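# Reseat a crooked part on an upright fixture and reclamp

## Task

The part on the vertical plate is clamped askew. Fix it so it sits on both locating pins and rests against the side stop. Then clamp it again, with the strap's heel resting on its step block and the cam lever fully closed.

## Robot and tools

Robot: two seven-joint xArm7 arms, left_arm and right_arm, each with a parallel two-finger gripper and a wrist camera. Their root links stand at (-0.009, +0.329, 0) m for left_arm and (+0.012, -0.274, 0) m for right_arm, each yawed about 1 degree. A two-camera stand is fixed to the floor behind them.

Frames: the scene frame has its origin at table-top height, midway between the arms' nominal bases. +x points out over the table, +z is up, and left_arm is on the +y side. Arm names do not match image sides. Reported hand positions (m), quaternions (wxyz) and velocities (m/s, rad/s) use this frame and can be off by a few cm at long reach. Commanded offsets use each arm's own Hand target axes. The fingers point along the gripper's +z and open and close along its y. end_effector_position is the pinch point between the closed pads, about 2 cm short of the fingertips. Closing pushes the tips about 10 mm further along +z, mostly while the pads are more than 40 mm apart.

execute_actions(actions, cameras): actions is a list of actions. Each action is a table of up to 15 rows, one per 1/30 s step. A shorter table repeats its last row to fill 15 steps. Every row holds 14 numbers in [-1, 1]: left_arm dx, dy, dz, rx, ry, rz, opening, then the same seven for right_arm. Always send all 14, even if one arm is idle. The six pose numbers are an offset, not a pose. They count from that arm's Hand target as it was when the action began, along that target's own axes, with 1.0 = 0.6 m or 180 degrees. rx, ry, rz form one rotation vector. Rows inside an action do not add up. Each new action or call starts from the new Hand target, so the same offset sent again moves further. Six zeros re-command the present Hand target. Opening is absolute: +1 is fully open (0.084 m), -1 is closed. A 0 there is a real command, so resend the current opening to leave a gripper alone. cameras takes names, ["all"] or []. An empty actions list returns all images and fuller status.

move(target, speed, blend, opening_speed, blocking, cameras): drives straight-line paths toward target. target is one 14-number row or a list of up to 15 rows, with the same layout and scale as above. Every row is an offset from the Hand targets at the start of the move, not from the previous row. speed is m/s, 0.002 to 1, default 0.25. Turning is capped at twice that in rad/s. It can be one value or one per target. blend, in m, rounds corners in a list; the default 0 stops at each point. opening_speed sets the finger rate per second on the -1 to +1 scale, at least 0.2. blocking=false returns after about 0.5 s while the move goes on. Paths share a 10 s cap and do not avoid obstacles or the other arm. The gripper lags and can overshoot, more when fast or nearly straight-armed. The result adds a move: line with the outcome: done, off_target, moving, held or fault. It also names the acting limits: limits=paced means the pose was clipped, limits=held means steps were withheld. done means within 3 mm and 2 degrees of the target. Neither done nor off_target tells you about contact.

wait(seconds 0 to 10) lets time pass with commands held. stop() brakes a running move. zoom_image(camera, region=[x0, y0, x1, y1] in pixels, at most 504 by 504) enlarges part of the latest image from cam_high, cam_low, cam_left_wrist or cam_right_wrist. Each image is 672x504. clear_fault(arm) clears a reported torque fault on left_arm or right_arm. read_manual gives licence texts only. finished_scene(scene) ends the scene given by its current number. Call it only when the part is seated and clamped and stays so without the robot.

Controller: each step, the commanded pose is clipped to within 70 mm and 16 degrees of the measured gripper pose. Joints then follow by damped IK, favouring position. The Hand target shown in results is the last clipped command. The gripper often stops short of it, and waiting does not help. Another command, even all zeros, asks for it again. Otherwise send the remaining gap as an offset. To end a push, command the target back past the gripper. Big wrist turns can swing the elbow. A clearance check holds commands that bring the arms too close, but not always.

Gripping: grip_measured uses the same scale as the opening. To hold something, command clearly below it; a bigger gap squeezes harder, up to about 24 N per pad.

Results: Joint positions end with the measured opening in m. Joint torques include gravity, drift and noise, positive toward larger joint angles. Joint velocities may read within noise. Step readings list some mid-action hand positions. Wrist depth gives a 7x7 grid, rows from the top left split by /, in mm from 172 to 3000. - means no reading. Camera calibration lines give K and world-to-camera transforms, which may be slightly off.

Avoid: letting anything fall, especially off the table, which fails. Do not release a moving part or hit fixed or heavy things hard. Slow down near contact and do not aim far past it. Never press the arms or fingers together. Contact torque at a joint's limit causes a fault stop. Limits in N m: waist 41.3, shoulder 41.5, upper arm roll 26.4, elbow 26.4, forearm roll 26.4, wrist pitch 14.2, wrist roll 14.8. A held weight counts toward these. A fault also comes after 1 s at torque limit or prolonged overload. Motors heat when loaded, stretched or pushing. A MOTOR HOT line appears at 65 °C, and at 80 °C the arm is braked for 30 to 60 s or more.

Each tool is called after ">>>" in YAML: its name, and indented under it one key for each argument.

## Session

>>> execute_actions:
  actions: []

Scene clock: 0.00 s.
left_arm: end_effector_position=(+0.1897, -0.0115, +0.2705) grip_measured=+1.00 end_effector_quat_wxyz=(+0.018, +0.922, -0.332, +0.197) | right_arm: end_effector_position=(+0.6951, -0.3106, +0.3557) grip_measured=+1.00 end_effector_quat_wxyz=(+0.002, +0.689, -0.568, +0.450)
Joint positions: left_arm=[-0.929 -0.529 -0.19 0.643 0.205 0.864 -0.55 0.084] | right_arm=[0.017 0.263 0.053 1.49 -1.011 0.747 2.074 0.084]
Joint velocities: within noise
Joint torques (N m): no reading
Motor temperatures (°C): left_arm=[37 41 35 42 33 34 38] | right_arm=[41 36 34 40 38 33 40]
Wrist depth (mm): cam_left_wrist=[300 374 531 523 512 507 498 / 483 413 503 496 488 482 474 / 471 476 477 471 468 458 453 / 467 466 461 454 448 441 437 / 454 449 444 437 431 425 419 / 435 429 424 420 413 410 404 / 417 411 407 403 398 392 389] | cam_right_wrist=[- - 2839 2664 2547 2372 2242 / - 1369 1493 2828 2654 2364 743 / - 1366 2923 2556 2439 742 662 / 1237 1217 2696 2348 2132 687 612 / 1190 2547 2465 1790 1924 611 556 / 1121 2405 1799 1694 600 570 521 / 2492 1607 1574 1611 572 530 489]
Hand target: left_arm +0.1897, -0.0115, +0.2705; +0.018, +0.922, -0.332, +0.197 | right_arm +0.6951, -0.3106, +0.3557; +0.002, +0.689, -0.568, +0.450
Tool commands: left_gripper/opening=+1.0 right_gripper/opening=+1.0
camera_calibration:
cam_left_wrist: T_world_to_cam=[[-0.612219, -0.785595, -0.0896022, 0.167845], [-0.703833, 0.593094, -0.390971, 0.314191], [0.360288, -0.176295, -0.916031, 0.305456], [0, 0, 0, 1]] pos_world=[0.213843, -0.000636067, 0.417686]
cam_right_wrist: T_world_to_cam=[[-0.792602, -0.340538, -0.505782, 0.647128], [0.0632493, 0.779113, -0.623685, 0.486241], [0.60645, -0.526324, -0.595988, -0.246769], [0, 0, 0, 1]] pos_world=[0.631814, -0.288346, 0.483495]

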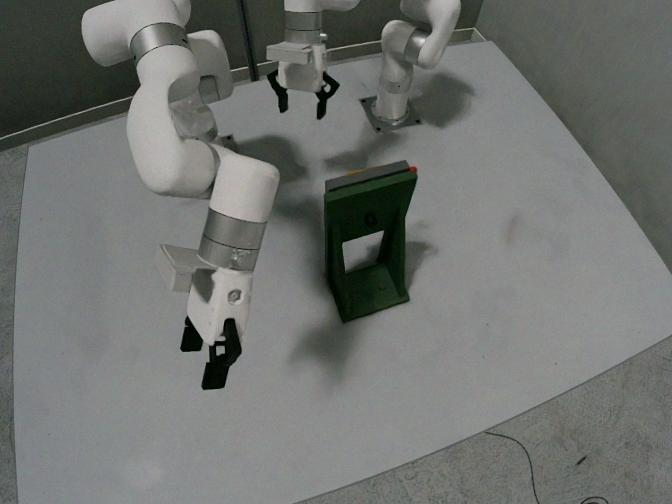

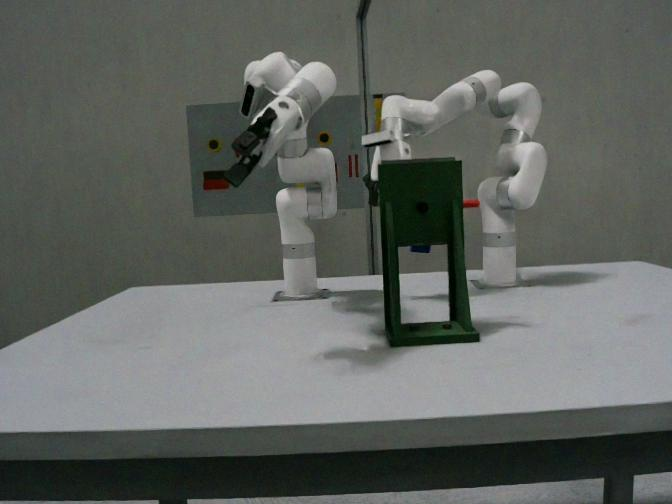

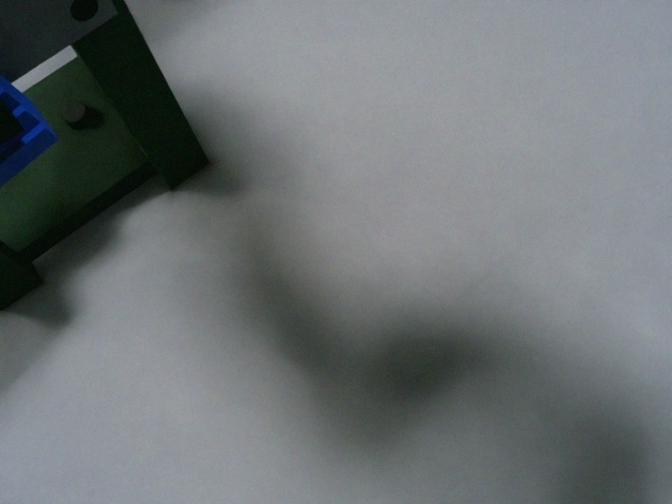

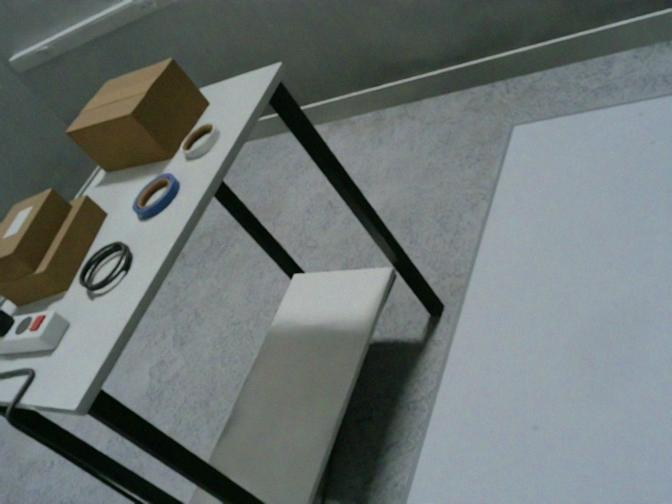

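>>> move:
  target: [-0.1368,-0.0772,0.0437,0.1695,0.3512,-0.1521,1, -0.2518,0.5663,-0.367,0.2747,0.1152,-0.2727,1]
  speed: 0.4
  cameras: ["cam_left_wrist","cam_right_wrist"]

>>> zoom_image:
  camera: "cam_left_wrist"
  region: [220, 60, 600, 440]

Scene clock: 79.27 s.
left_arm: end_effector_position=(+0.1700, +0.0700, +0.2201) grip_measured=+1.00 end_effector_quat_wxyz=(-0.001, +0.707, +0.000, +0.707) | right_arm: end_effector_position=(+0.3749, -0.2175, +0.2282) grip_measured=+1.00 end_effector_quat_wxyz=(+0.005, +0.726, -0.081, +0.683)
Joint positions: left_arm=[-0.44 -1.098 -1.531 0.24 0.612 0.834 -2.197 0.084] | right_arm=[0.197 -0.747 0.265 0.005 -2.399 0.806 2.924 0.084]
Joint torques (N m): left_arm=[5.83 1.16 5.84 10.93 -2.06 3.33 -0.94] | right_arm=[-8.04 2.96 -2.41 14.39 -2.13 4.68 2.19]
Motor temperatures (°C): left_arm=[37 41 35 48 33 34 38] | right_arm=[40 38 34 49 37 34 40]
Wrist depth (mm): cam_left_wrist=[- - - - - - - / - - - - - - - / - - - 420 400 419 - / - - - 419 399 420 - / - - 375 418 374 419 - / - - - 418 385 419 1772 / 904 909 - 439 848 440 -] | cam_right_wrist=[- - - - - - - / - - - - - - - / - - - - - - - / - - - - - - - / - - - - 1686 1649 1611 / - - - - 1405 - - / - - - - - - 737]
Hand target: left_arm +0.1700, +0.0700, +0.2201; -0.001, +0.707, +0.000, +0.707 | right_arm +0.3750, -0.2175, +0.2282; +0.005, +0.726, -0.081, +0.683 (not the last commanded pose)
Off the commanded pose: left_arm 0.000 m, 0 deg | right_arm 0.077 m, 10 deg.
move: held (right_arm; a check stopped the path); limits=paced,held
pose unreachable (right arm): on one or more control steps of this call, first in action 0 (counted from 0), this arm could not follow its commanded pose, so it was not sent that pose on those steps. It may still have moved: this result reports where it is.
cause: moving toward the commanded pose would bring two parts of the arm too close to each other (joints 2 (shoulder) to 6 (wrist pitch) lie between them).
camera_calibration:
cam_left_wrist: T_world_to_cam=[[-0.00362537, -0.999933, 0.0109628, 0.104648], [0.0157968, -0.0110188, -0.999815, 0.286245], [0.999869, -0.00345152, 0.0158357, -0.0451938], [0, 0, 0, 1]] pos_world=[0.0410455, 0.107639, 0.285761]
cam_right_wrist: T_world_to_cam=[[-0.139078, -0.984163, -0.109912, -0.114696], [-0.0447565, 0.117124, -0.992108, 0.335004], [0.989269, -0.133062, -0.0603371, -0.259787], [0, 0, 0, 1]] pos_world=[0.256042, -0.186684, 0.304079]
Images, in order (width x height): cam_left_wrist 672x504, cam_right_wrist 672x504.

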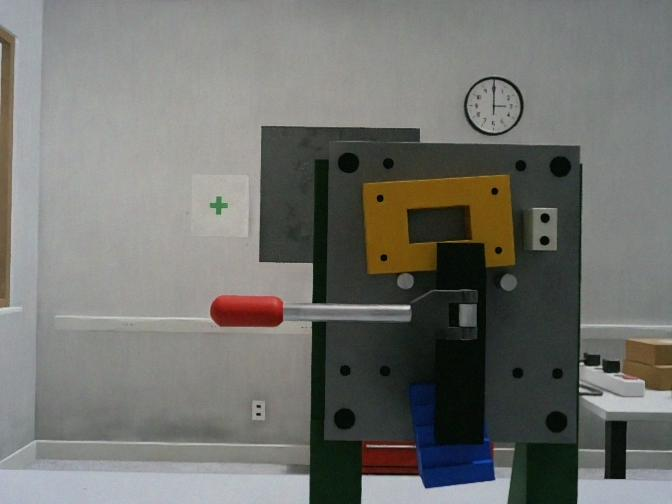

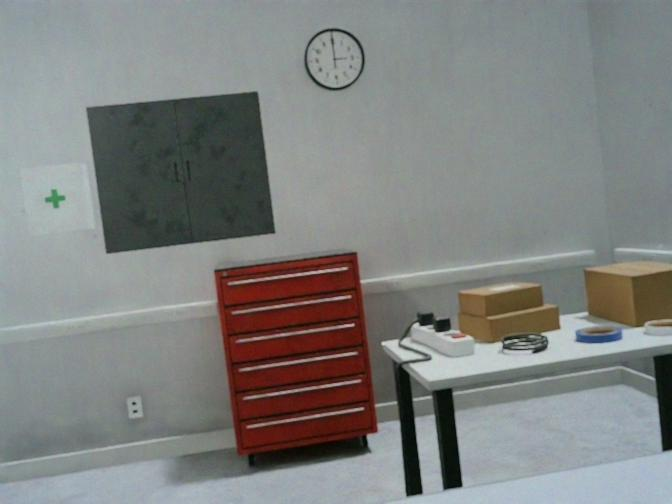

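Scaled by 1.326 from the camera's 672x504 image, which has a finer 960x720 frame.

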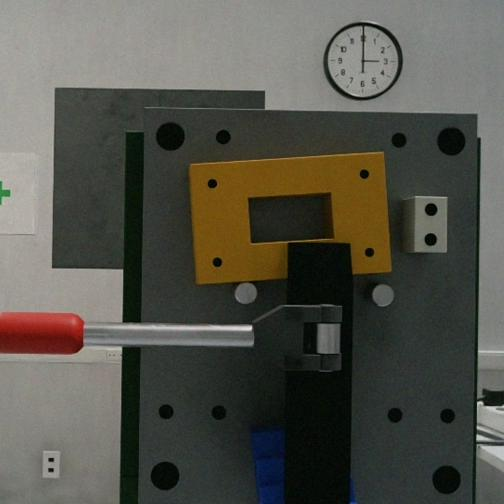

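>>> move:
  target:
    - [0.2333,-0.1167,0.0833,-0.151,-0.151,0.2155,0.3, 0,0,0,0,0,0,1]
    - [0.1845,-0.1427,0.3698,-0.302,-0.302,0.4311,0.3, -0.0925,-0.2103,-0.097,0.0154,0.0463,-0.5335,1]
    - [0.1845,-0.1427,0.3698,-0.302,-0.302,0.4311,0.3, -0.1533,-0.389,-0.0993,0.1126,-0.0653,0.9227,1]
  blend: [0.04,0.03,0]
  speed: 0.45
  cameras: ["cam_left_wrist","cam_right_wrist"]

>>> zoom_image:
  camera: "cam_right_wrist"
  region: [250, 250, 590, 504]

Scene clock: 190.80 s.
left_arm: end_effector_position=(+0.1845, +0.0896, +0.2529) grip_measured=+0.29 end_effector_quat_wxyz=(-0.031, +0.734, -0.096, +0.672) | right_arm: end_effector_position=(+0.3750, -0.2175, +0.2282) grip_measured=+1.00 end_effector_quat_wxyz=(+0.005, +0.726, -0.081, +0.683)
Joint positions: left_arm=[-0.711 -1.145 -1.133 0.084 0.752 0.763 -1.861 0.056] | right_arm=[0.197 -0.747 0.265 0.005 -2.399 0.806 2.924 0.084]
Joint torques (N m): left_arm=[5.87 10.59 3.49 17.4 -2.29 2.79 -0.97] | right_arm=[-7.94 3.28 -2.12 14.43 -2.1 4.79 2.28]
Motor temperatures (°C): left_arm=[37 40 36 43 33 34 38] | right_arm=[40 36 34 50 37 35 41]
Wrist depth (mm): cam_left_wrist=[- - - - - - - / - - - - - - - / - - - 393 381 408 - / - - - 394 384 409 1898 / - - - 400 372 413 1749 / - - 353 404 397 415 916 / - - 886 429 409 444 726] | cam_right_wrist=[- - - - - - - / - - - - - - - / - - - - - - - / - - - - - - - / - - - - 1645 1642 1630 / - - - - 1386 - - / - - - - - - 732]
Hand target: left_arm +0.1845, +0.0896, +0.2529; -0.031, +0.734, -0.096, +0.672 (not the last commanded pose) | right_arm +0.3750, -0.2175, +0.2282; +0.005, +0.726, -0.081, +0.683 (not the last commanded pose)
Off the commanded pose: left_arm 0.231 m, 97 deg | right_arm 0.258 m, 168 deg.
move: held (left_arm; a check stopped the path), off_target (right_arm; braked when a check withheld steps of left_arm); path passed 0 of 3 targets; limits=held
pose unreachable (left arm): on one or more control steps of this call, first in action 0 (counted from 0), this arm could not follow its commanded pose, so it was not sent that pose on those steps. It may still have moved: this result reports where it is.
cause: moving toward the commanded pose would bring two parts of the arm too close to each other (joints 2 (shoulder) to 5 (forearm roll) lie between them).
camera_calibration:
cam_left_wrist: T_world_to_cam=[[-0.102592, -0.981288, -0.162939, 0.184483], [-0.0649081, 0.170058, -0.983294, 0.313566], [0.992604, -0.090302, -0.0811402, -0.0265193], [0, 0, 0, 1]] pos_world=[0.0656027, 0.125312, 0.336236]
cam_right_wrist: T_world_to_cam=[[-0.139083, -0.98415, -0.110022, -0.114658], [-0.044742, 0.117234, -0.992096, 0.335017], [0.989269, -0.133061, -0.0603381, -0.259787], [0, 0, 0, 1]] pos_world=[0.256042, -0.186684, 0.304079]
Images, in order (width x height): cam_left_wrist 672x504, cam_right_wrist 672x504.

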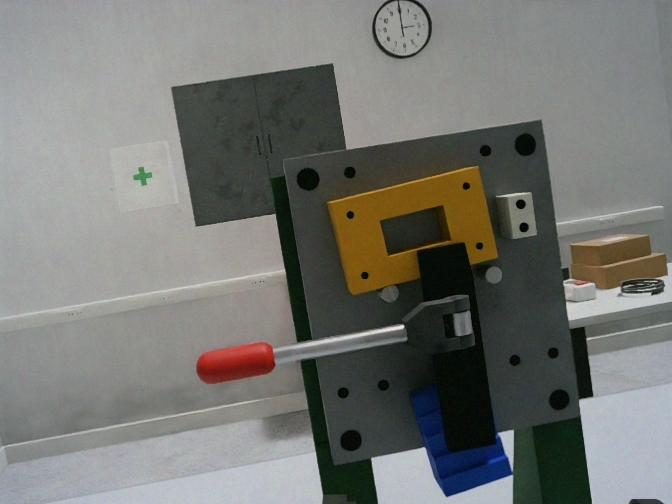

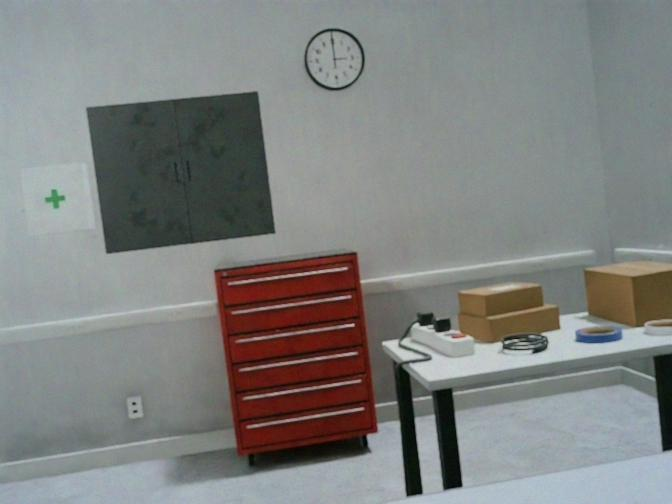

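Scaled by 1.482 from the camera's 672x504 image, which has a finer 960x720 frame.

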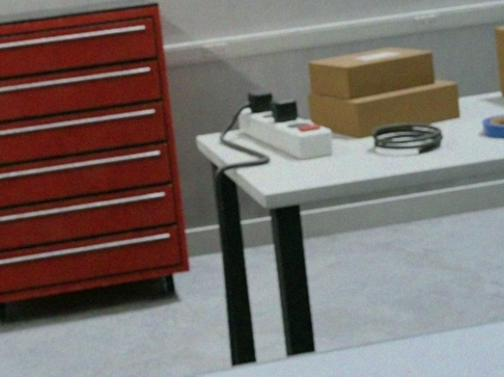

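>>> move:
  target:
    - [0.0562,-0.127,0.1602,-0.1393,-0.1323,0.188,0.3, 0,0,0,0,0,0,1]
    - [0.1343,-0.1648,0.3213,-0.2786,-0.2646,0.3759,0.3, -0.0925,-0.2103,-0.097,0.0154,0.0463,-0.5335,1]
    - [0.1343,-0.1648,0.3213,-0.2786,-0.2646,0.3759,0.3, -0.1533,-0.389,-0.0993,0.1126,-0.0653,0.9227,1]
  blend: [0.04,0.03,0]
  speed: 0.45
  cameras: ["cam_left_wrist","cam_right_wrist"]

Scene clock: 219.63 s.
left_arm: end_effector_position=(+0.1872, +0.0913, +0.2536) grip_measured=+0.29 end_effector_quat_wxyz=(-0.033, +0.737, -0.104, +0.667) | right_arm: end_effector_position=(+0.3750, -0.2175, +0.2282) grip_measured=+1.00 end_effector_quat_wxyz=(+0.005, +0.726, -0.081, +0.683)
Joint positions: left_arm=[-0.723 -1.154 -1.1 0.071 0.765 0.749 -1.833 0.056] | right_arm=[0.197 -0.747 0.265 0.005 -2.399 0.806 2.924 0.084]
Joint torques (N m): left_arm=[5.67 10.65 3.33 18 -2.43 2.53 -0.77] | right_arm=[-7.03 2.82 -1.69 14.39 -2.04 4.65 2.33]
Wrist depth (mm): cam_left_wrist=[- - - - - - - / - - - - - - - / - - - 390 379 407 - / - - - 392 380 408 1852 / - - - 397 372 410 - / - - 351 402 398 414 880 / - - 872 426 407 443 700] | cam_right_wrist=[- - - - - - - / - - - - - - - / - - - - - - - / - - - - - - - / - - - - 1690 1630 1596 / - - - - 1388 - - / - - - - 2935 - 737]
Hand target: left_arm +0.1872, +0.0913, +0.2536; -0.033, +0.737, -0.104, +0.668 (not the last commanded pose) | right_arm +0.3750, -0.2175, +0.2282; +0.005, +0.726, -0.081, +0.683 (not the last commanded pose)
Off the commanded pose: left_arm 0.228 m, 96 deg | right_arm 0.258 m, 168 deg.
move: held (left_arm; a check stopped the path), off_target (right_arm; braked when a check withheld steps of left_arm); path passed 0 of 3 targets; limits=held
pose unreachable (left arm): on one or more control steps of this call, first in action 0 (counted from 0), this arm could not follow its commanded pose, so it was not sent that pose on those steps. It may still have moved: this result reports where it is.
cause: moving toward the commanded pose would bring two parts of the arm too close to each other (joints 2 (shoulder) to 5 (forearm roll) lie between them).
camera_calibration:
cam_left_wrist: T_world_to_cam=[[-0.112052, -0.977987, -0.176028, 0.191379], [-0.0730128, 0.184767, -0.980066, 0.313548], [0.991016, -0.0969663, -0.0921092, -0.0252233], [0, 0, 0, 1]] pos_world=[0.0693341, 0.126787, 0.338662]
cam_right_wrist: T_world_to_cam=[[-0.139083, -0.98415, -0.110022, -0.114658], [-0.044742, 0.117234, -0.992096, 0.335017], [0.989269, -0.133061, -0.0603381, -0.259787], [0, 0, 0, 1]] pos_world=[0.256042, -0.186684, 0.304079]
Images, in order (width x height): cam_left_wrist 672x504, cam_right_wrist 672x504.

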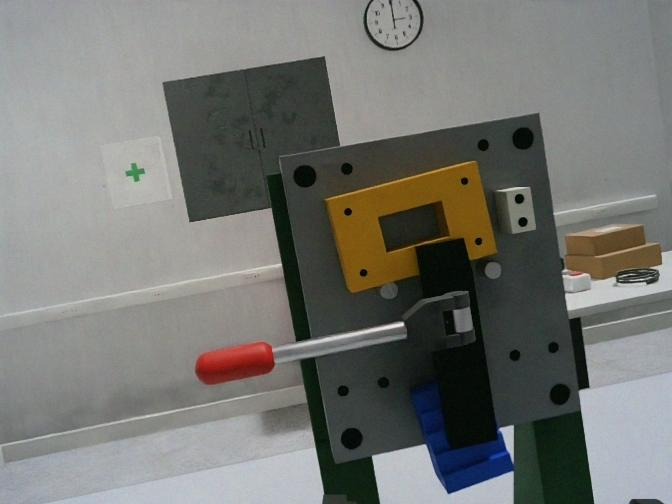

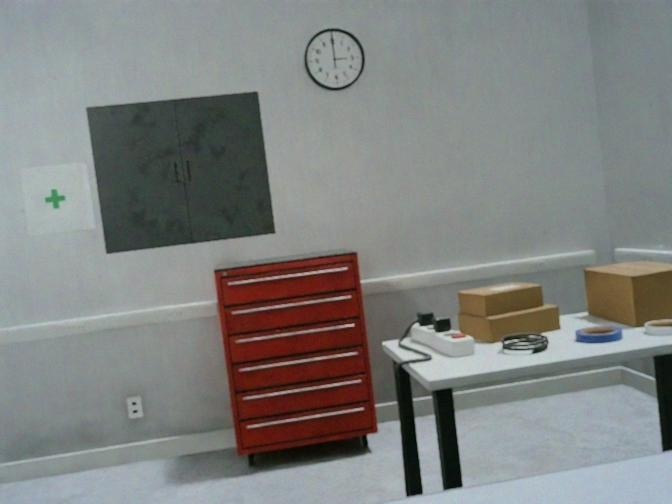

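>>> move:
  target:
    - [0.0057,-0.0517,0.2007,0,0,0,0.3, 0,0,0,0,0,0,1]
    - [0.109,-0.1525,0.2308,-0.138,-0.1308,0.186,0.3, 0,0,0,0,0,0,1]
    - [0.134,-0.1663,0.3147,-0.2759,-0.2615,0.3720,0.3, -0.0925,-0.2103,-0.097,0.0154,0.0463,-0.5335,1]
    - [0.134,-0.1663,0.3147,-0.2759,-0.2615,0.3720,0.3, -0.1533,-0.389,-0.0993,0.1126,-0.0653,0.9227,1]
  blend: [0.03,0.04,0.03,0]
  speed: 0.45
  cameras: ["cam_left_wrist","cam_right_wrist"]

Scene clock: 257.70 s.
left_arm: end_effector_position=(+0.1896, +0.0920, +0.2535) grip_measured=+0.29 end_effector_quat_wxyz=(-0.034, +0.737, -0.104, +0.667) | right_arm: end_effector_position=(+0.3750, -0.2175, +0.2282) grip_measured=+1.00 end_effector_quat_wxyz=(+0.005, +0.726, -0.081, +0.683)
Joint positions: left_arm=[-0.713 -1.157 -1.096 0.068 0.775 0.738 -1.836 0.056] | right_arm=[0.197 -0.747 0.265 0.005 -2.399 0.806 2.924 0.084]
Joint torques (N m): left_arm=[-5.97 10.6 3.4 18.03 -2.39 2.78 0.81] | right_arm=[-6.63 2.67 -1.57 14.37 -1.89 4.66 2.21]
Wrist depth (mm): cam_left_wrist=[- - - - - - - / - - - - - - - / - - - 388 378 404 - / - - - 388 378 404 1838 / - - - 393 359 408 - / - - 347 402 391 411 866 / - - 859 425 406 441 700] | cam_right_wrist=[- - - - - - - / - - - - - - - / - - - - - - - / - - - - - - - / - - - - 1657 1661 1607 / - - - - 1388 - - / - - - - - - 736]
Hand target: left_arm +0.1896, +0.0920, +0.2535; -0.034, +0.737, -0.104, +0.667 (not the last commanded pose) | right_arm +0.3750, -0.2175, +0.2282; +0.005, +0.726, -0.081, +0.683 (not the last commanded pose)
Off the commanded pose: left_arm 0.226 m, 96 deg | right_arm 0.258 m, 168 deg.
move: held (left_arm; a check stopped the path), off_target (right_arm; braked when a check withheld steps of left_arm); path passed 0 of 4 targets; limits=held
pose unreachable (left arm): on one or more control steps of this call, first in action 0 (counted from 0), this arm could not follow its commanded pose, so it was not sent that pose on those steps. It may still have moved: this result reports where it is.
cause: moving toward the commanded pose would bring two parts of the arm too close to each other (joints 2 (shoulder) to 5 (forearm roll) lie between them).
camera_calibration:
cam_left_wrist: T_world_to_cam=[[-0.111592, -0.977981, -0.176355, 0.192289], [-0.0730735, 0.185059, -0.980007, 0.313371], [0.991064, -0.096474, -0.0921155, -0.0277229], [0, 0, 0, 1]] pos_world=[0.0718322, 0.127388, 0.338464]
cam_right_wrist: T_world_to_cam=[[-0.139083, -0.98415, -0.110022, -0.114658], [-0.044742, 0.117234, -0.992096, 0.335017], [0.989269, -0.133061, -0.0603381, -0.259787], [0, 0, 0, 1]] pos_world=[0.256042, -0.186684, 0.304079]
Images, in order (width x height): cam_left_wrist 672x504, cam_right_wrist 672x504.

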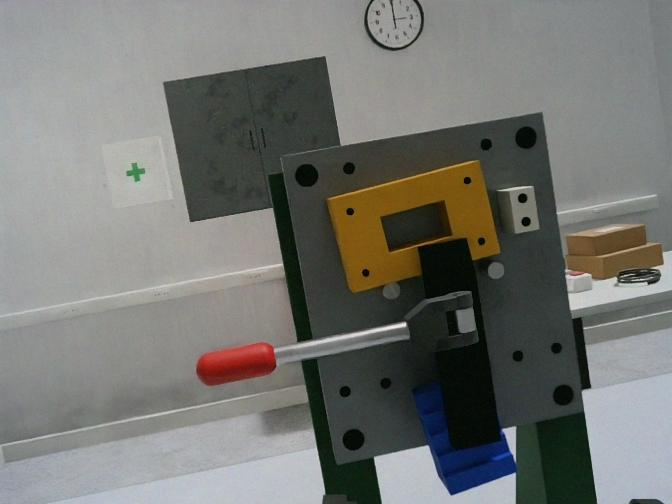

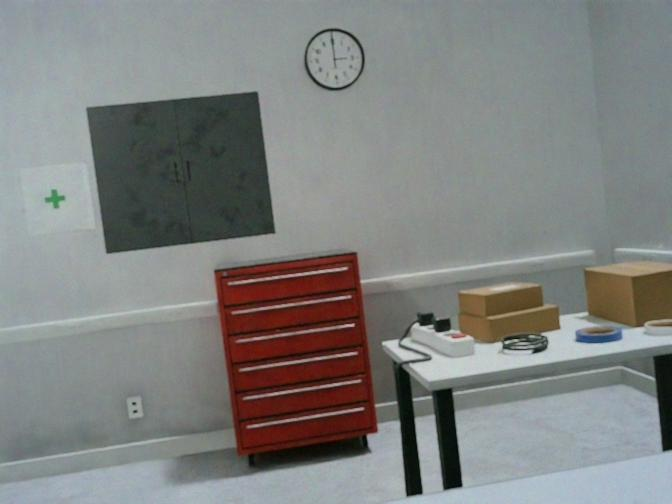

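>>> move:
  target:
    - [-0.0503,0.0498,-0.023,0.0306,0.0297,-0.059,0.3, 0,0,0,0,0,0,1]
    - [0.0617,0.1635,0.0125,-0.1645,-0.3076,0.0875,0.3, 0,0,0,0,0,0,1]
    - [0.1342,-0.1648,0.311,-0.2759,-0.2615,0.3720,0.3, -0.0925,-0.2103,-0.097,0.0154,0.0463,-0.5335,1]
    - [0.1342,-0.1648,0.311,-0.2759,-0.2615,0.3720,0.3, -0.1533,-0.389,-0.0993,0.1126,-0.0653,0.9227,1]
  blend: [0.02,0.04,0.03,0]
  speed: 0.5
  cameras: ["cam_left_wrist","cam_right_wrist"]

Scene clock: 308.93 s.
left_arm: end_effector_position=(+0.3921, +0.1560, +0.3308) grip_measured=+0.29 end_effector_quat_wxyz=(-0.123, +0.697, -0.696, +0.122) | right_arm: end_effector_position=(+0.3398, +0.0300, +0.1650) grip_measured=+1.00 end_effector_quat_wxyz=(+0.764, -0.046, +0.642, -0.037)
Joint positions: left_arm=[-0.947 -0.43 0.402 0.932 0.405 1.065 0.844 0.056] | right_arm=[0.426 0.565 0.848 0.522 -2.081 2.065 -0.425 0.084]
Joint torques (N m): left_arm=[-6.16 -4.51 -0.11 29.82 -2.2 -0.43 0.74] | right_arm=[7.97 -7.7 2.41 7.98 -2.64 5.34 -2.2]
Wrist depth (mm): cam_left_wrist=[- - - 180 463 450 428 / - - - 181 209 450 429 / - - - 253 461 450 428 / - - - 253 461 450 423 / - - 206 281 462 451 428 / 571 546 522 488 462 450 428 / 582 543 522 485 460 450 426] | cam_right_wrist=[1292 - 243 511 320 294 243 / 1543 - 248 - - - 246 / - - 253 - - 261 252 / - - 257 - - 255 256 / - 262 271 - - 261 - / - - 245 240 219 263 - / - - 248 246 220 248 -]
Hand target: left_arm +0.3921, +0.1560, +0.3308; -0.123, +0.697, -0.696, +0.122 | right_arm +0.3398, +0.0300, +0.1650; +0.764, -0.046, +0.642, -0.037
Off the commanded pose: left_arm 0.000 m, 0 deg | right_arm 0.000 m, 0 deg.
move: done; limits=paced
camera_calibration:
cam_left_wrist: T_world_to_cam=[[-0.941456, -0.011725, -0.336933, 0.518939], [-0.00637514, 0.999836, -0.01698, -0.0796952], [0.337077, -0.0138379, -0.941375, 0.309413], [0, 0, 0, 1]] pos_world=[0.383754, 0.0900482, 0.464768]
cam_right_wrist: T_world_to_cam=[[-0.0189092, 0.993453, -0.112662, 0.0173014], [-0.163232, 0.108103, 0.980647, -0.0432644], [0.986407, 0.0369333, 0.160119, -0.236491], [0, 0, 0, 1]] pos_world=[0.226541, -0.00377674, 0.082243]
Images, in order (width x height): cam_left_wrist 672x504, cam_right_wrist 672x504.

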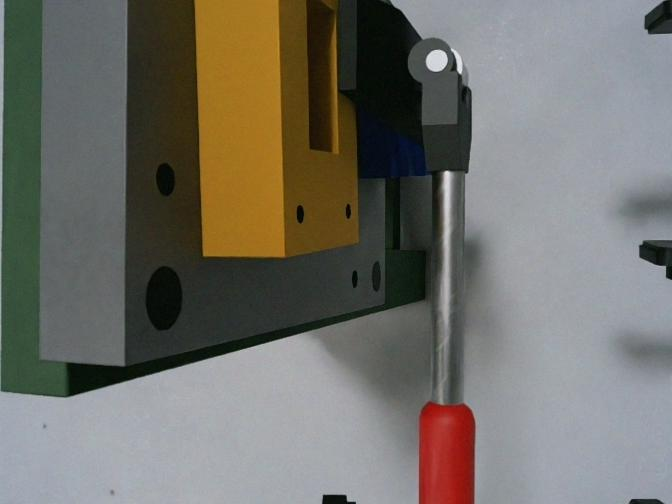

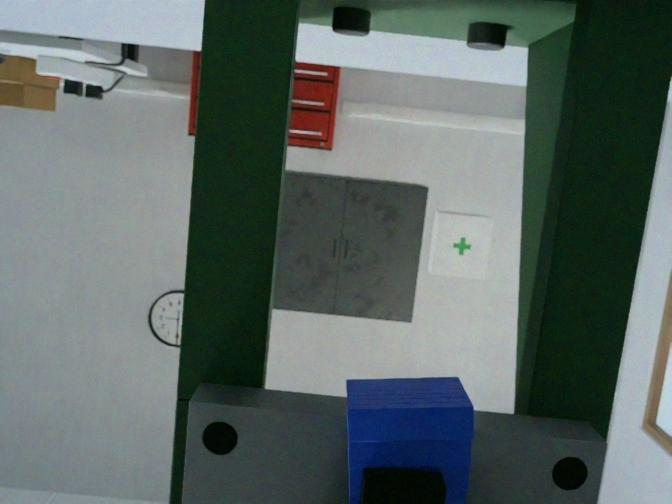

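>>> zoom_image:
  camera: "cam_right_wrist"
  region: [310, 350, 510, 504]

Scaled by 2.520 from the camera's 672x504 image, which has a finer 960x720 frame.

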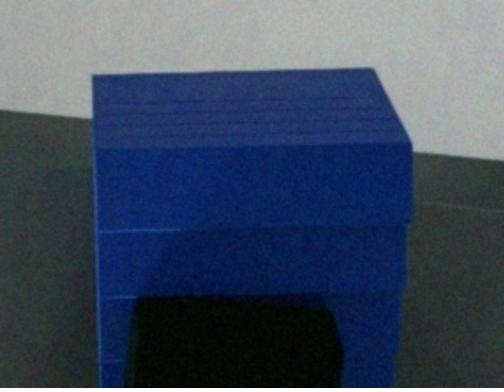

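>>> move:
  target:
    - [0.0047,-0.0032,0.118,0,0,0,0.3, 0.0048,-0.0043,0.1552,0,0,0,1]
    - [0.0047,-0.0032,0.118,0,0,0,-0.5, 0.0048,-0.0043,0.1552,0,0,0,0.05]
  speed: 0.15
  opening_speed: 1.0
  cameras: ["cam_left_wrist"]

Scene clock: 375.70 s.
left_arm: end_effector_position=(+0.4180, +0.1533, +0.2648) grip_measured=-0.51 end_effector_quat_wxyz=(-0.123, +0.697, -0.696, +0.122) | right_arm: end_effector_position=(+0.4322, +0.0289, +0.1784) grip_measured=+0.06 end_effector_quat_wxyz=(+0.764, -0.046, +0.642, -0.038)
Joint positions: left_arm=[-0.943 -0.31 0.474 0.843 0.408 0.847 0.853 0.022] | right_arm=[0.285 0.501 0.718 0.616 -2.326 1.848 -0.507 0.047]
Joint torques (N m): left_arm=[-2.68 -9.03 -0.09 36.42 2.48 -4.37 0.63] | right_arm=[16.1 -8.95 14.32 11.91 -11.02 -2.92 -1.46]
Motor temperatures (°C): left_arm=[37 40 35 50 33 34 38] | right_arm=[40 36 34 45 37 35 41]
Wrist depth (mm): cam_left_wrist=[- - - - - 219 - / - - - - - 385 - / - - - - 392 210 202 / - - - - 393 386 209 / - - - - 340 389 367 / - - 446 416 411 384 370 / 487 467 446 422 409 384 370] | cam_right_wrist=[- - 534 582 553 514 256 / - - - - - - - / - - - - - - - / - - - - - - - / - - - - - - 178 / - - - - - - - / - - - - - - -]
Hand target: left_arm +0.4181, +0.1533, +0.2649; -0.123, +0.697, -0.696, +0.122 | right_arm +0.4320, +0.0293, +0.1784; +0.764, -0.046, +0.642, -0.037
Off the commanded pose: left_arm 0.000 m, 0 deg | right_arm 0.000 m, 0 deg.
move: done
camera_calibration:
cam_left_wrist: T_world_to_cam=[[-0.941531, -0.0115969, -0.336726, 0.52099], [-0.00629213, 0.999838, -0.016841, -0.0780406], [0.336867, -0.0137376, -0.941452, 0.238621], [0, 0, 0, 1]] pos_world=[0.409653, 0.087348, 0.398767]
Images, in order (width x height): cam_left_wrist 672x504.

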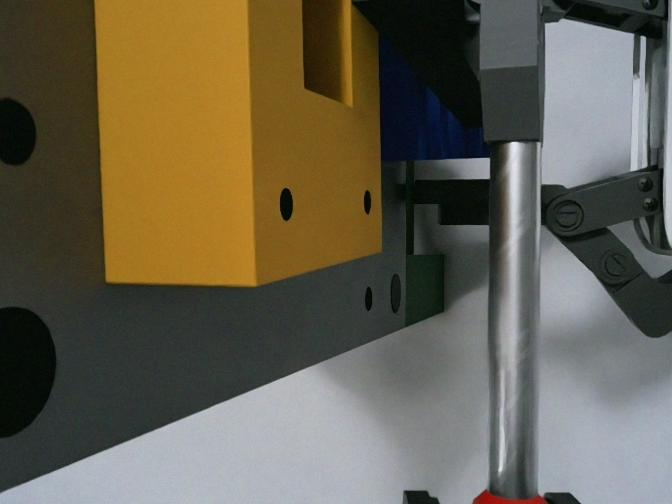

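>>> move:
  target: [0,0,0,0,0,0,-0.55, 0,-0.0025,0,0,0,0,0.05]
  speed: 0.1

Scene clock: 408.43 s.
left_arm: end_effector_position=(+0.4181, +0.1533, +0.2649) grip_measured=-0.55 end_effector_quat_wxyz=(-0.123, +0.697, -0.696, +0.122) | right_arm: end_effector_position=(+0.4319, +0.0281, +0.1785) grip_measured=+0.05 end_effector_quat_wxyz=(+0.764, -0.047, +0.642, -0.037)
Joint positions: left_arm=[-0.943 -0.31 0.474 0.843 0.408 0.847 0.853 0.02] | right_arm=[0.284 0.497 0.718 0.612 -2.326 1.846 -0.504 0.046]
Joint torques (N m): left_arm=[7.43 -19.32 0.67 38.73 3.79 -8.24 -0.25] | right_arm=[3.74 -17.49 9.88 6.11 -6.73 -0.67 2.24]
Motor temperatures (°C): left_arm=[37 40 35 56 33 36 38] | right_arm=[42 36 44 51 39 36 40]
Wrist depth (mm): cam_left_wrist=[- - - - - 218 198 / - - - - - 385 - / - - - - 393 209 202 / - - - - 392 385 208 / - - - 185 342 390 366 / - - 448 415 409 384 370 / 488 466 447 421 410 384 370] | cam_right_wrist=[- - 529 594 552 516 255 / - - - - - - - / - - - - - - - / - - - - - - - / - - - - - - 178 / - - - - - - 174 / - - - - - - -]
Hand target: left_arm +0.4181, +0.1533, +0.2649; -0.123, +0.697, -0.696, +0.122 | right_arm +0.4320, +0.0278, +0.1786; +0.764, -0.046, +0.642, -0.037
Off the commanded pose: left_arm 0.000 m, 0 deg | right_arm 0.000 m, 0 deg.
move: done

>>> move:
  target: [0,0,0,0,0,0,-0.62, 0,0,0,0,0,0,-0.06]
  opening_speed: 0.5
  cameras: ["cam_left_wrist"]

Scene clock: 417.37 s.
left_arm: end_effector_position=(+0.4180, +0.1534, +0.2648) grip_measured=-0.62 end_effector_quat_wxyz=(-0.123, +0.697, -0.696, +0.122) | right_arm: end_effector_position=(+0.4322, +0.0274, +0.1787) grip_measured=-0.02 end_effector_quat_wxyz=(+0.764, -0.046, +0.642, -0.037)
Joint positions: left_arm=[-0.943 -0.31 0.474 0.843 0.408 0.847 0.853 0.017] | right_arm=[0.283 0.497 0.718 0.611 -2.326 1.847 -0.504 0.043]
Joint torques (N m): left_arm=[5.89 -20.07 1.15 52.82 4.02 -11.95 -0.3] | right_arm=[17.06 -14.98 16.34 16.97 -12.29 -7.56 1.5]
Motor temperatures (°C): left_arm=[37 41 35 57 33 37 38] | right_arm=[41 36 41 48 38 36 40]
Wrist depth (mm): cam_left_wrist=[- - - - - 218 - / - - - - - 390 - / - - - - 391 206 201 / - - - - 392 - 209 / - - - 187 345 390 366 / - - 445 415 409 384 371 / 487 462 450 421 403 384 371] | cam_right_wrist=[- - - 585 556 446 - / - - - - - - - / - - - - - - - / - - - - - - - / - - - - - - - / - - - - - - 177 / - - - - - - 173]
Hand target: left_arm +0.4181, +0.1533, +0.2649; -0.123, +0.697, -0.696, +0.122 | right_arm +0.4320, +0.0278, +0.1786; +0.764, -0.046, +0.642, -0.037
Off the commanded pose: left_arm 0.000 m, 0 deg | right_arm 0.000 m, 0 deg.
move: done
camera_calibration:
cam_left_wrist: T_world_to_cam=[[-0.941562, -0.0116572, -0.336638, 0.520973], [-0.00638404, 0.999839, -0.0167667, -0.0781332], [0.336779, -0.0136378, -0.941485, 0.238663], [0, 0, 0, 1]] pos_world=[0.409653, 0.0874485, 0.398767]
Images, in order (width x height): cam_left_wrist 672x504.

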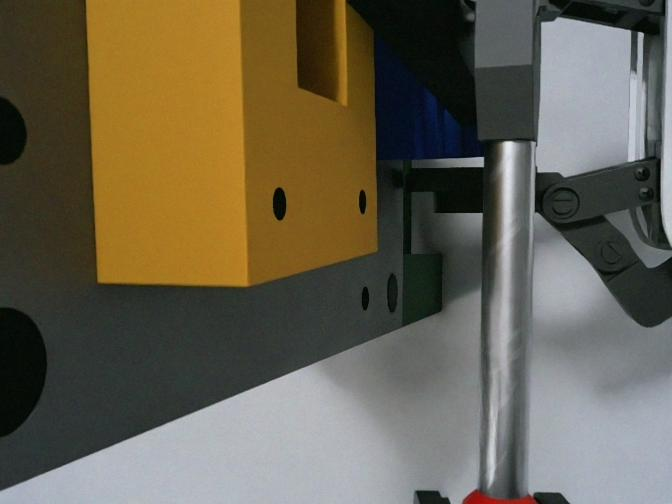

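>>> move:
  target: [0,0.0025,0,0,0,0,-0.72, 0,-0.0022,0,0,0,0,-0.06]
  speed: 0.1
  opening_speed: 0.5

Scene clock: 430.20 s.
left_arm: end_effector_position=(+0.4168, +0.1533, +0.2645) grip_measured=-0.63 end_effector_quat_wxyz=(-0.123, +0.697, -0.696, +0.122) | right_arm: end_effector_position=(+0.4320, +0.0265, +0.1787) grip_measured=-0.05 end_effector_quat_wxyz=(+0.764, -0.046, +0.642, -0.037)
Joint positions: left_arm=[-0.942 -0.314 0.472 0.839 0.41 0.846 0.849 0.017] | right_arm=[0.282 0.494 0.718 0.608 -2.326 1.845 -0.502 0.042]
Joint torques (N m): left_arm=[7.79 -24.64 -3.26 37.82 5.29 -7.64 -0.85] | right_arm=[9.51 -16.6 12.65 11.46 -12.06 -6.21 2.78]
Motor temperatures (°C): left_arm=[37 41 35 64 33 41 38] | right_arm=[42 36 44 53 39 37 40]
Wrist depth (mm): cam_left_wrist=[- - - - - 224 - / - - - - - 389 - / - - - - 207 203 202 / - - - - 391 - 208 / - - - 188 346 389 365 / - - - 421 410 383 370 / 488 466 452 422 404 384 370] | cam_right_wrist=[- - - 581 555 448 - / - - - - - - - / - - - - - - - / - - - - - - - / - - - - - - - / - - - - - - 179 / - - - - - - 175]
Hand target: left_arm +0.4167, +0.1533, +0.2644; -0.123, +0.697, -0.696, +0.122 | right_arm +0.4320, +0.0265, +0.1788; +0.764, -0.046, +0.642, -0.037
Off the commanded pose: left_arm 0.000 m, 0 deg | right_arm 0.000 m, 0 deg.
move: done

>>> move:
  target:
    - [0,0,0,0,0,0,-0.72, 0,-0.0015,0,0,0,0,-0.3]
    - [0.0093,0.0484,-0.0176,-0.0034,-0.0281,-0.0785,-0.72, 0,-0.0015,0,0,0,0,-0.3]
    - [0.0315,0.0926,-0.0338,-0.0136,-0.0536,-0.1578,-0.72, 0,-0.0015,0,0,0,0,-0.3]
    - [0.0647,0.1293,-0.0475,-0.0293,-0.0740,-0.2389,-0.72, 0,-0.0015,0,0,0,0,-0.3]
  speed: 0.12
  blend: [0,0.005,0.005,0]
  cameras: ["cam_left_wrist"]

Scene clock: 491.30 s.
left_arm: end_effector_position=(+0.3341, +0.1143, +0.2647) grip_measured=-0.63 end_effector_quat_wxyz=(-0.117, +0.917, -0.379, +0.048) | right_arm: end_effector_position=(+0.4320, +0.0258, +0.1788) grip_measured=-0.10 end_effector_quat_wxyz=(+0.764, -0.046, +0.642, -0.037)
Joint positions: left_arm=[-0.909 -0.274 0.211 0.927 0.332 1.2 -0.063 0.017] | right_arm=[0.281 0.491 0.718 0.606 -2.327 1.844 -0.5 0.04]
Joint torques (N m): left_arm=[-5 -16.81 -3.76 34.8 -1.51 2.71 -0.75] | right_arm=[1.23 -18.07 3.33 4.41 0.41 6.12 1.05]
Motor temperatures (°C): left_arm=[37 41 35 57 33 36 38] | right_arm=[40 37 40 48 39 34 41]
Wrist depth (mm): cam_left_wrist=[- - - 184 - 196 197 / - - 191 - - - 196 / 461 443 425 - 215 - 189 / 462 442 427 - 228 198 193 / 463 442 427 - - 203 197 / 462 444 429 413 404 - 201 / 462 442 428 412 398 384 375] | cam_right_wrist=[- - - 596 552 448 - / - - - - - - 252 / - - - - - - - / - - - - - - - / - - - - - - - / - - - - - - 177 / - - - - - - 174]
Hand target: left_arm +0.3341, +0.1144, +0.2646; -0.117, +0.917, -0.379, +0.047 | right_arm +0.4320, +0.0256, +0.1789; +0.764, -0.046, +0.642, -0.037
Off the commanded pose: left_arm 0.000 m, 0 deg | right_arm 0.000 m, 0 deg.
move: done
camera_calibration:
cam_left_wrist: T_world_to_cam=[[-0.677101, -0.69376, -0.245421, 0.406937], [-0.712585, 0.701387, -0.016715, 0.230446], [0.183731, 0.163565, -0.969272, 0.304432], [0, 0, 0, 1]] pos_world=[0.383817, 0.0708904, 0.3988]
Images, in order (width x height): cam_left_wrist 672x504.

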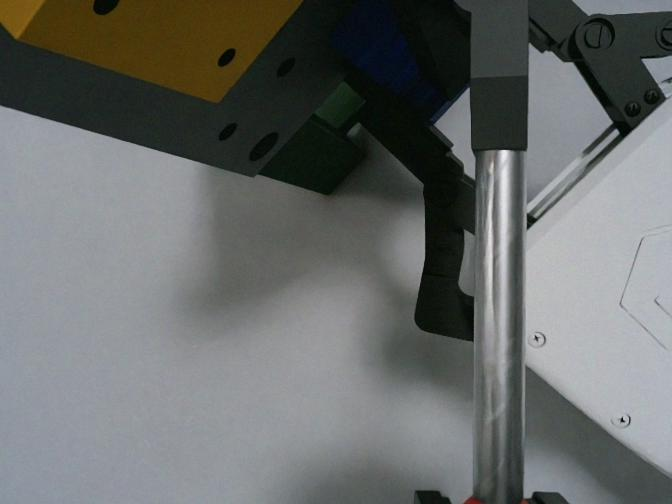

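>>> move:
  target:
    - [0.0085,0.049,-0.0128,-0.0228,-0.0179,-0.0814,-0.72, 0,0,0,0,0,0,-0.3]
    - [0.0298,0.094,-0.0247,-0.0491,-0.0287,-0.1643,-0.72, 0,0,0,0,0,0,-0.3]
    - [0.062,0.1322,-0.0347,-0.0760,-0.0315,-0.2487,-0.72, 0,0,0,0,0,0,-0.3]
    - [0.062,0.1322,-0.0347,-0.0760,-0.0315,-0.2487,-0.1, 0,0,0,0,0,0,-0.3]
    - [0.062,0.0907,-0.1962,-0.0760,-0.0315,-0.2487,-0.1, 0,0,0,0,0,0,-0.3]
  speed: [0.12,0.12,0.12,0.12,0.25]
  blend: [0.005,0.005,0,0,0]
  cameras: ["cam_left_wrist"]

Scene clock: 530.80 s.
left_arm: end_effector_position=(+0.3025, +0.0299, +0.3649) grip_measured=-0.11 end_effector_quat_wxyz=(-0.001, +1.000, +0.001, +0.000) | right_arm: end_effector_position=(+0.4320, +0.0256, +0.1789) grip_measured=-0.10 end_effector_quat_wxyz=(+0.764, -0.046, +0.642, -0.037)
Joint positions: left_arm=[-0.907 -0.15 0.147 1.349 0.023 1.499 -0.785 0.039] | right_arm=[0.281 0.491 0.718 0.606 -2.327 1.844 -0.5 0.04]
Joint torques (N m): left_arm=[-2.76 -12.34 1.76 29.21 -2.33 -0.12 0.69] | right_arm=[-5.87 -16.76 4.18 7.84 -2.74 2.68 -1.61]
Wrist depth (mm): cam_left_wrist=[495 497 390 202 202 285 495 / 495 497 496 306 298 493 493 / 496 495 494 317 307 495 496 / 495 496 497 305 295 495 493 / 497 496 494 309 301 495 493 / 497 496 495 317 307 495 496 / 497 495 496 - 315 496 495] | cam_right_wrist=[- - - 599 554 448 - / - - - - - - 253 / - - - - - - - / - - - - - - - / - - - - - - - / - - - - - - 178 / - - - - - - 174]
Hand target: left_arm +0.3025, +0.0299, +0.3649; -0.001, +1.000, +0.001, +0.000 | right_arm +0.4320, +0.0256, +0.1789; +0.764, -0.046, +0.642, -0.037
Off the commanded pose: left_arm 0.000 m, 0 deg | right_arm 0.000 m, 0 deg.
move: done
camera_calibration:
cam_left_wrist: T_world_to_cam=[[0.0124688, -0.999918, 0.00292225, 0.061501], [-0.999808, -0.0125116, -0.0151043, 0.376386], [0.0151397, -0.00273336, -0.999882, 0.48841], [0, 0, 0, 1]] pos_world=[0.368152, 0.0675401, 0.493858]
Images, in order (width x height): cam_left_wrist 672x504.

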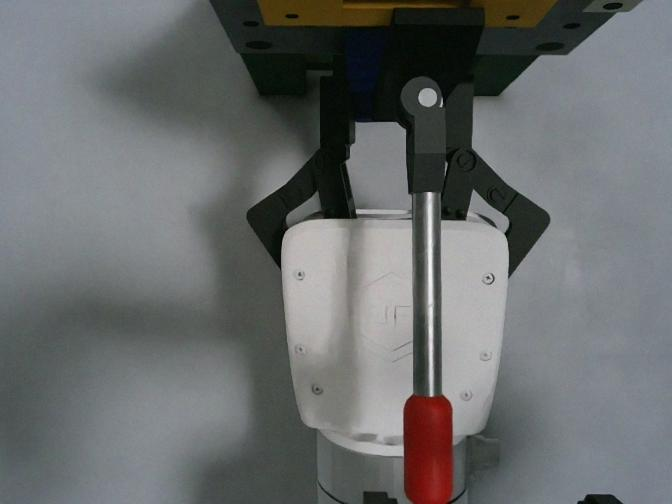

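>>> move:
  target:
    - [0.2292,-0.1468,-0.0452,0.0654,0.0654,0.4969,-1, 0,0,0,0,0,0,-0.3]
    - [0.2292,-0.1468,0.0882,0.0654,0.0654,0.4969,-1, 0,0,0,0,0,0,-0.3]
  speed: [0.4,0.12]
  cameras: ["cam_left_wrist"]

>>> zoom_image:
  camera: "cam_left_wrist"
  region: [380, 340, 600, 504]

Scene clock: 568.17 s.
left_arm: end_effector_position=(+0.4399, +0.1182, +0.3124) grip_measured=-1.00 end_effector_quat_wxyz=(-0.093, +0.701, -0.701, +0.092) | right_arm: end_effector_position=(+0.4320, +0.0256, +0.1789) grip_measured=-0.10 end_effector_quat_wxyz=(+0.764, -0.046, +0.642, -0.037)
Joint positions: left_arm=[-0.863 -0.14 0.369 1.146 0.206 1.057 0.976 0] | right_arm=[0.281 0.491 0.718 0.606 -2.327 1.844 -0.5 0.04]
Joint torques (N m): left_arm=[7.45 5.27 4.41 6.69 3.32 -3.59 -0.84] | right_arm=[-3.9 -14.61 4.99 8.12 -2.82 2.82 -1.55]
Wrist depth (mm): cam_left_wrist=[- - - - - 434 418 / - - - - - - 242 / - - - - - - - / - - - - - 268 - / - - - - - 432 248 / - - - - - 431 412 / - - - - 446 432 415] | cam_right_wrist=[- - - 598 555 447 - / - - - - - - 253 / - - - - - - - / - - - - - - - / - - - - - - - / - - - - - - 178 / - - - - - - 174]
Hand target: left_arm +0.4399, +0.1182, +0.3121; -0.093, +0.701, -0.701, +0.091 | right_arm +0.4320, +0.0256, +0.1789; +0.764, -0.046, +0.642, -0.037
Off the commanded pose: left_arm 0.000 m, 0 deg | right_arm 0.000 m, 0 deg.
move: done
camera_calibration:
cam_left_wrist: T_world_to_cam=[[-0.967139, -0.0119612, -0.253966, 0.542598], [-0.00795122, 0.999827, -0.0168102, -0.0412092], [0.254123, -0.0142385, -0.967067, 0.319972], [0, 0, 0, 1]] pos_world=[0.443128, 0.0522481, 0.446543]
Images, in order (width x height): cam_left_wrist 672x504.

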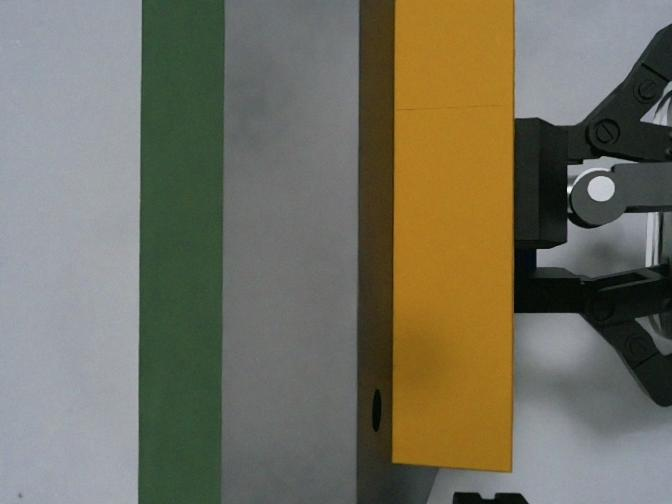

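Scaled by 2.291 from the camera's 672x504 image, which has a finer 960x720 frame.

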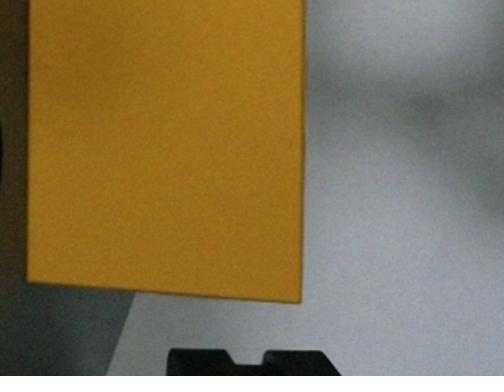

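>>> move:
  target: [0.0308,-0.0024,0.0006,0,0,0,-1, 0,0,0,0,0,0,-0.3]
  speed: 0.04
  cameras: ["cam_left_wrist"]

>>> zoom_image:
  camera: "cam_left_wrist"
  region: [340, 0, 642, 226]

Scene clock: 593.13 s.
left_arm: end_effector_position=(+0.4308, +0.1232, +0.3065) grip_measured=-1.00 end_effector_quat_wxyz=(-0.088, +0.706, -0.700, +0.066) | right_arm: end_effector_position=(+0.4320, +0.0256, +0.1789) grip_measured=-0.10 end_effector_quat_wxyz=(+0.764, -0.046, +0.642, -0.037)
Joint positions: left_arm=[-0.865 -0.134 0.367 1.153 0.204 1.111 0.971 0] | right_arm=[0.281 0.491 0.718 0.606 -2.327 1.844 -0.5 0.04]
Joint torques (N m): left_arm=[-0.62 -12.39 -1.27 24.77 0.2 -0.26 0.07] | right_arm=[-2.92 -14.02 5.17 8.1 -2.79 2.78 -1.41]
Motor temperatures (°C): left_arm=[37 40 36 52 33 35 38] | right_arm=[40 37 36 45 37 34 40]
Wrist depth (mm): cam_left_wrist=[- - - - 431 424 239 / - - - - - 237 236 / - - - - - - 272 / - - - - - 250 243 / - - - - 435 430 254 / - - - - 437 427 415 / - - - - 437 428 415] | cam_right_wrist=[- - - 595 553 448 - / - - - - - - 252 / - - - - - - - / - - - - - - - / - - - - - - - / - - - - - - 178 / - - - - - - 174]
Hand target: left_arm +0.4308, +0.1232, +0.3065; -0.088, +0.706, -0.700, +0.066 (not the last commanded pose) | right_arm +0.4320, +0.0256, +0.1789; +0.764, -0.046, +0.642, -0.037
Tool commands: left_gripper/opening=-1.0 right_gripper/opening=-0.3
Off the commanded pose: left_arm 0.026 m, 3 deg | right_arm 0.000 m, 0 deg.
TORQUE FAULT: the external load on joint 6 (wrist pitch) of the left arm reached its load limit, and that arm stopped. The contact can be on any part of that arm beyond that joint, not only on its tool. A torque fault puts only its own arm into a fault stop. That arm's remaining commands of this call were not run. The hold on joint 6 (wrist pitch) of that arm was moved back by the arm itself, up to 3 degrees, as the stop began. That arm is still stopped at the end of this call. While its stop runs, that arm, its gripper or tool too, takes no new command.
CLEAR FAULT: the left arm stays stopped (state 4) until you call clear_fault(arm="left_arm").
End effector pose when the fault began: left_arm: position (+0.4402, +0.1159, +0.3121), quat_wxyz (-0.093, +0.702, -0.700, +0.091)
Joint positions when the fault began: left_arm=[-0.865 -0.134 0.367 1.153 0.204 1.06 0.971 0]
move: fault (left_arm)
camera_calibration:
cam_left_wrist: T_world_to_cam=[[-0.977019, -0.0159674, -0.212555, 0.524497], [-0.0188225, 0.999758, 0.0114154, -0.0504491], [0.212321, 0.0151538, -0.977083, 0.334151], [0, 0, 0, 1]] pos_world=[0.440546, 0.053748, 0.438553]
Images, in order (width x height): cam_left_wrist 672x504.

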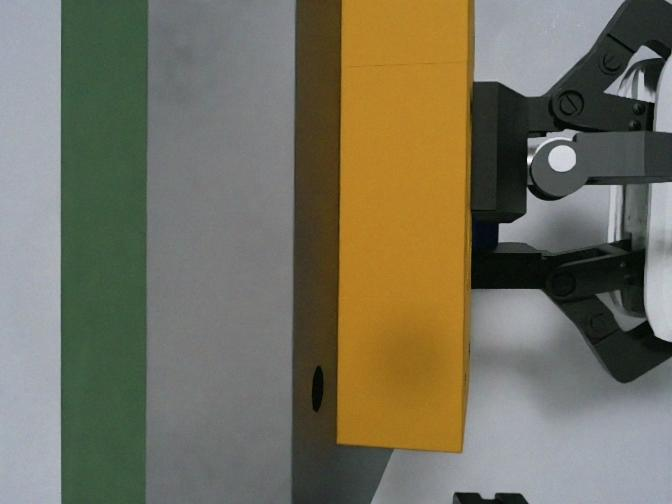

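Scaled by 1.669 from the camera's 672x504 image, which has a finer 960x720 frame.

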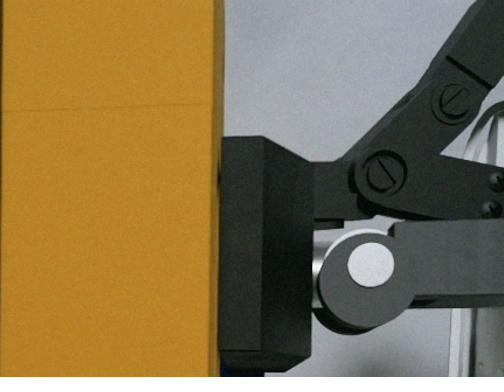

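>>> clear_fault:
  arm: "left_arm"

Scene clock: 637.47 s.
left_arm: end_effector_position=(+0.4308, +0.1232, +0.3065) grip_measured=-1.00 end_effector_quat_wxyz=(-0.088, +0.706, -0.700, +0.066) | right_arm: end_effector_position=(+0.4320, +0.0256, +0.1789) grip_measured=-0.10 end_effector_quat_wxyz=(+0.764, -0.046, +0.642, -0.037)
Joint positions: left_arm=[-0.865 -0.134 0.367 1.153 0.204 1.111 0.971 0] | right_arm=[0.281 0.491 0.718 0.606 -2.327 1.844 -0.5 0.04]
Joint torques (N m): left_arm=[-0.65 -12.45 -1.51 24.96 0.02 -0.38 0.03] | right_arm=[4.71 -11.66 5.1 8.05 -2.59 3.52 -0.62]
Wrist depth (mm): cam_left_wrist=[- - - - 431 424 238 / - - - - - 237 236 / - - - - - - 272 / - - - - - 250 243 / - - - - 435 429 254 / - - - - 437 427 413 / - - - - 439 427 415] | cam_right_wrist=[- - - 598 554 450 - / - - - - - - 252 / - - - - - - - / - - - - - - - / - - - - - - - / - - - - - - 178 / - - - - - - 174]
Hand target: left_arm +0.4308, +0.1232, +0.3065; -0.088, +0.706, -0.700, +0.066 (not the last commanded pose) | right_arm +0.4320, +0.0256, +0.1789; +0.764, -0.046, +0.642, -0.037
Tool commands: left_gripper/opening=-1.0 right_gripper/opening=-0.3
Off the commanded pose: left_arm 0.026 m, 3 deg | right_arm 0.000 m, 0 deg.
TORQUE FAULT, CONTINUED: the left arm's stop, for the torque fault of joint 6 (wrist pitch) that an earlier result reported, is over. The call counts as one of the actions that you can send in this scene. The hold on joint 6 (wrist pitch) of that arm was moved back by the arm itself, up to 3 degrees, as the stop began. That arm's target is now where it stood when the stop ended, not its last command. That arm's gripper keeps its grip as last carried out, and that arm accepts commands again: back off and push less far.
CLEAR FAULT: your call cleared the left arm's torque fault. If a joint's load stays at its limit, that arm stops again at once.


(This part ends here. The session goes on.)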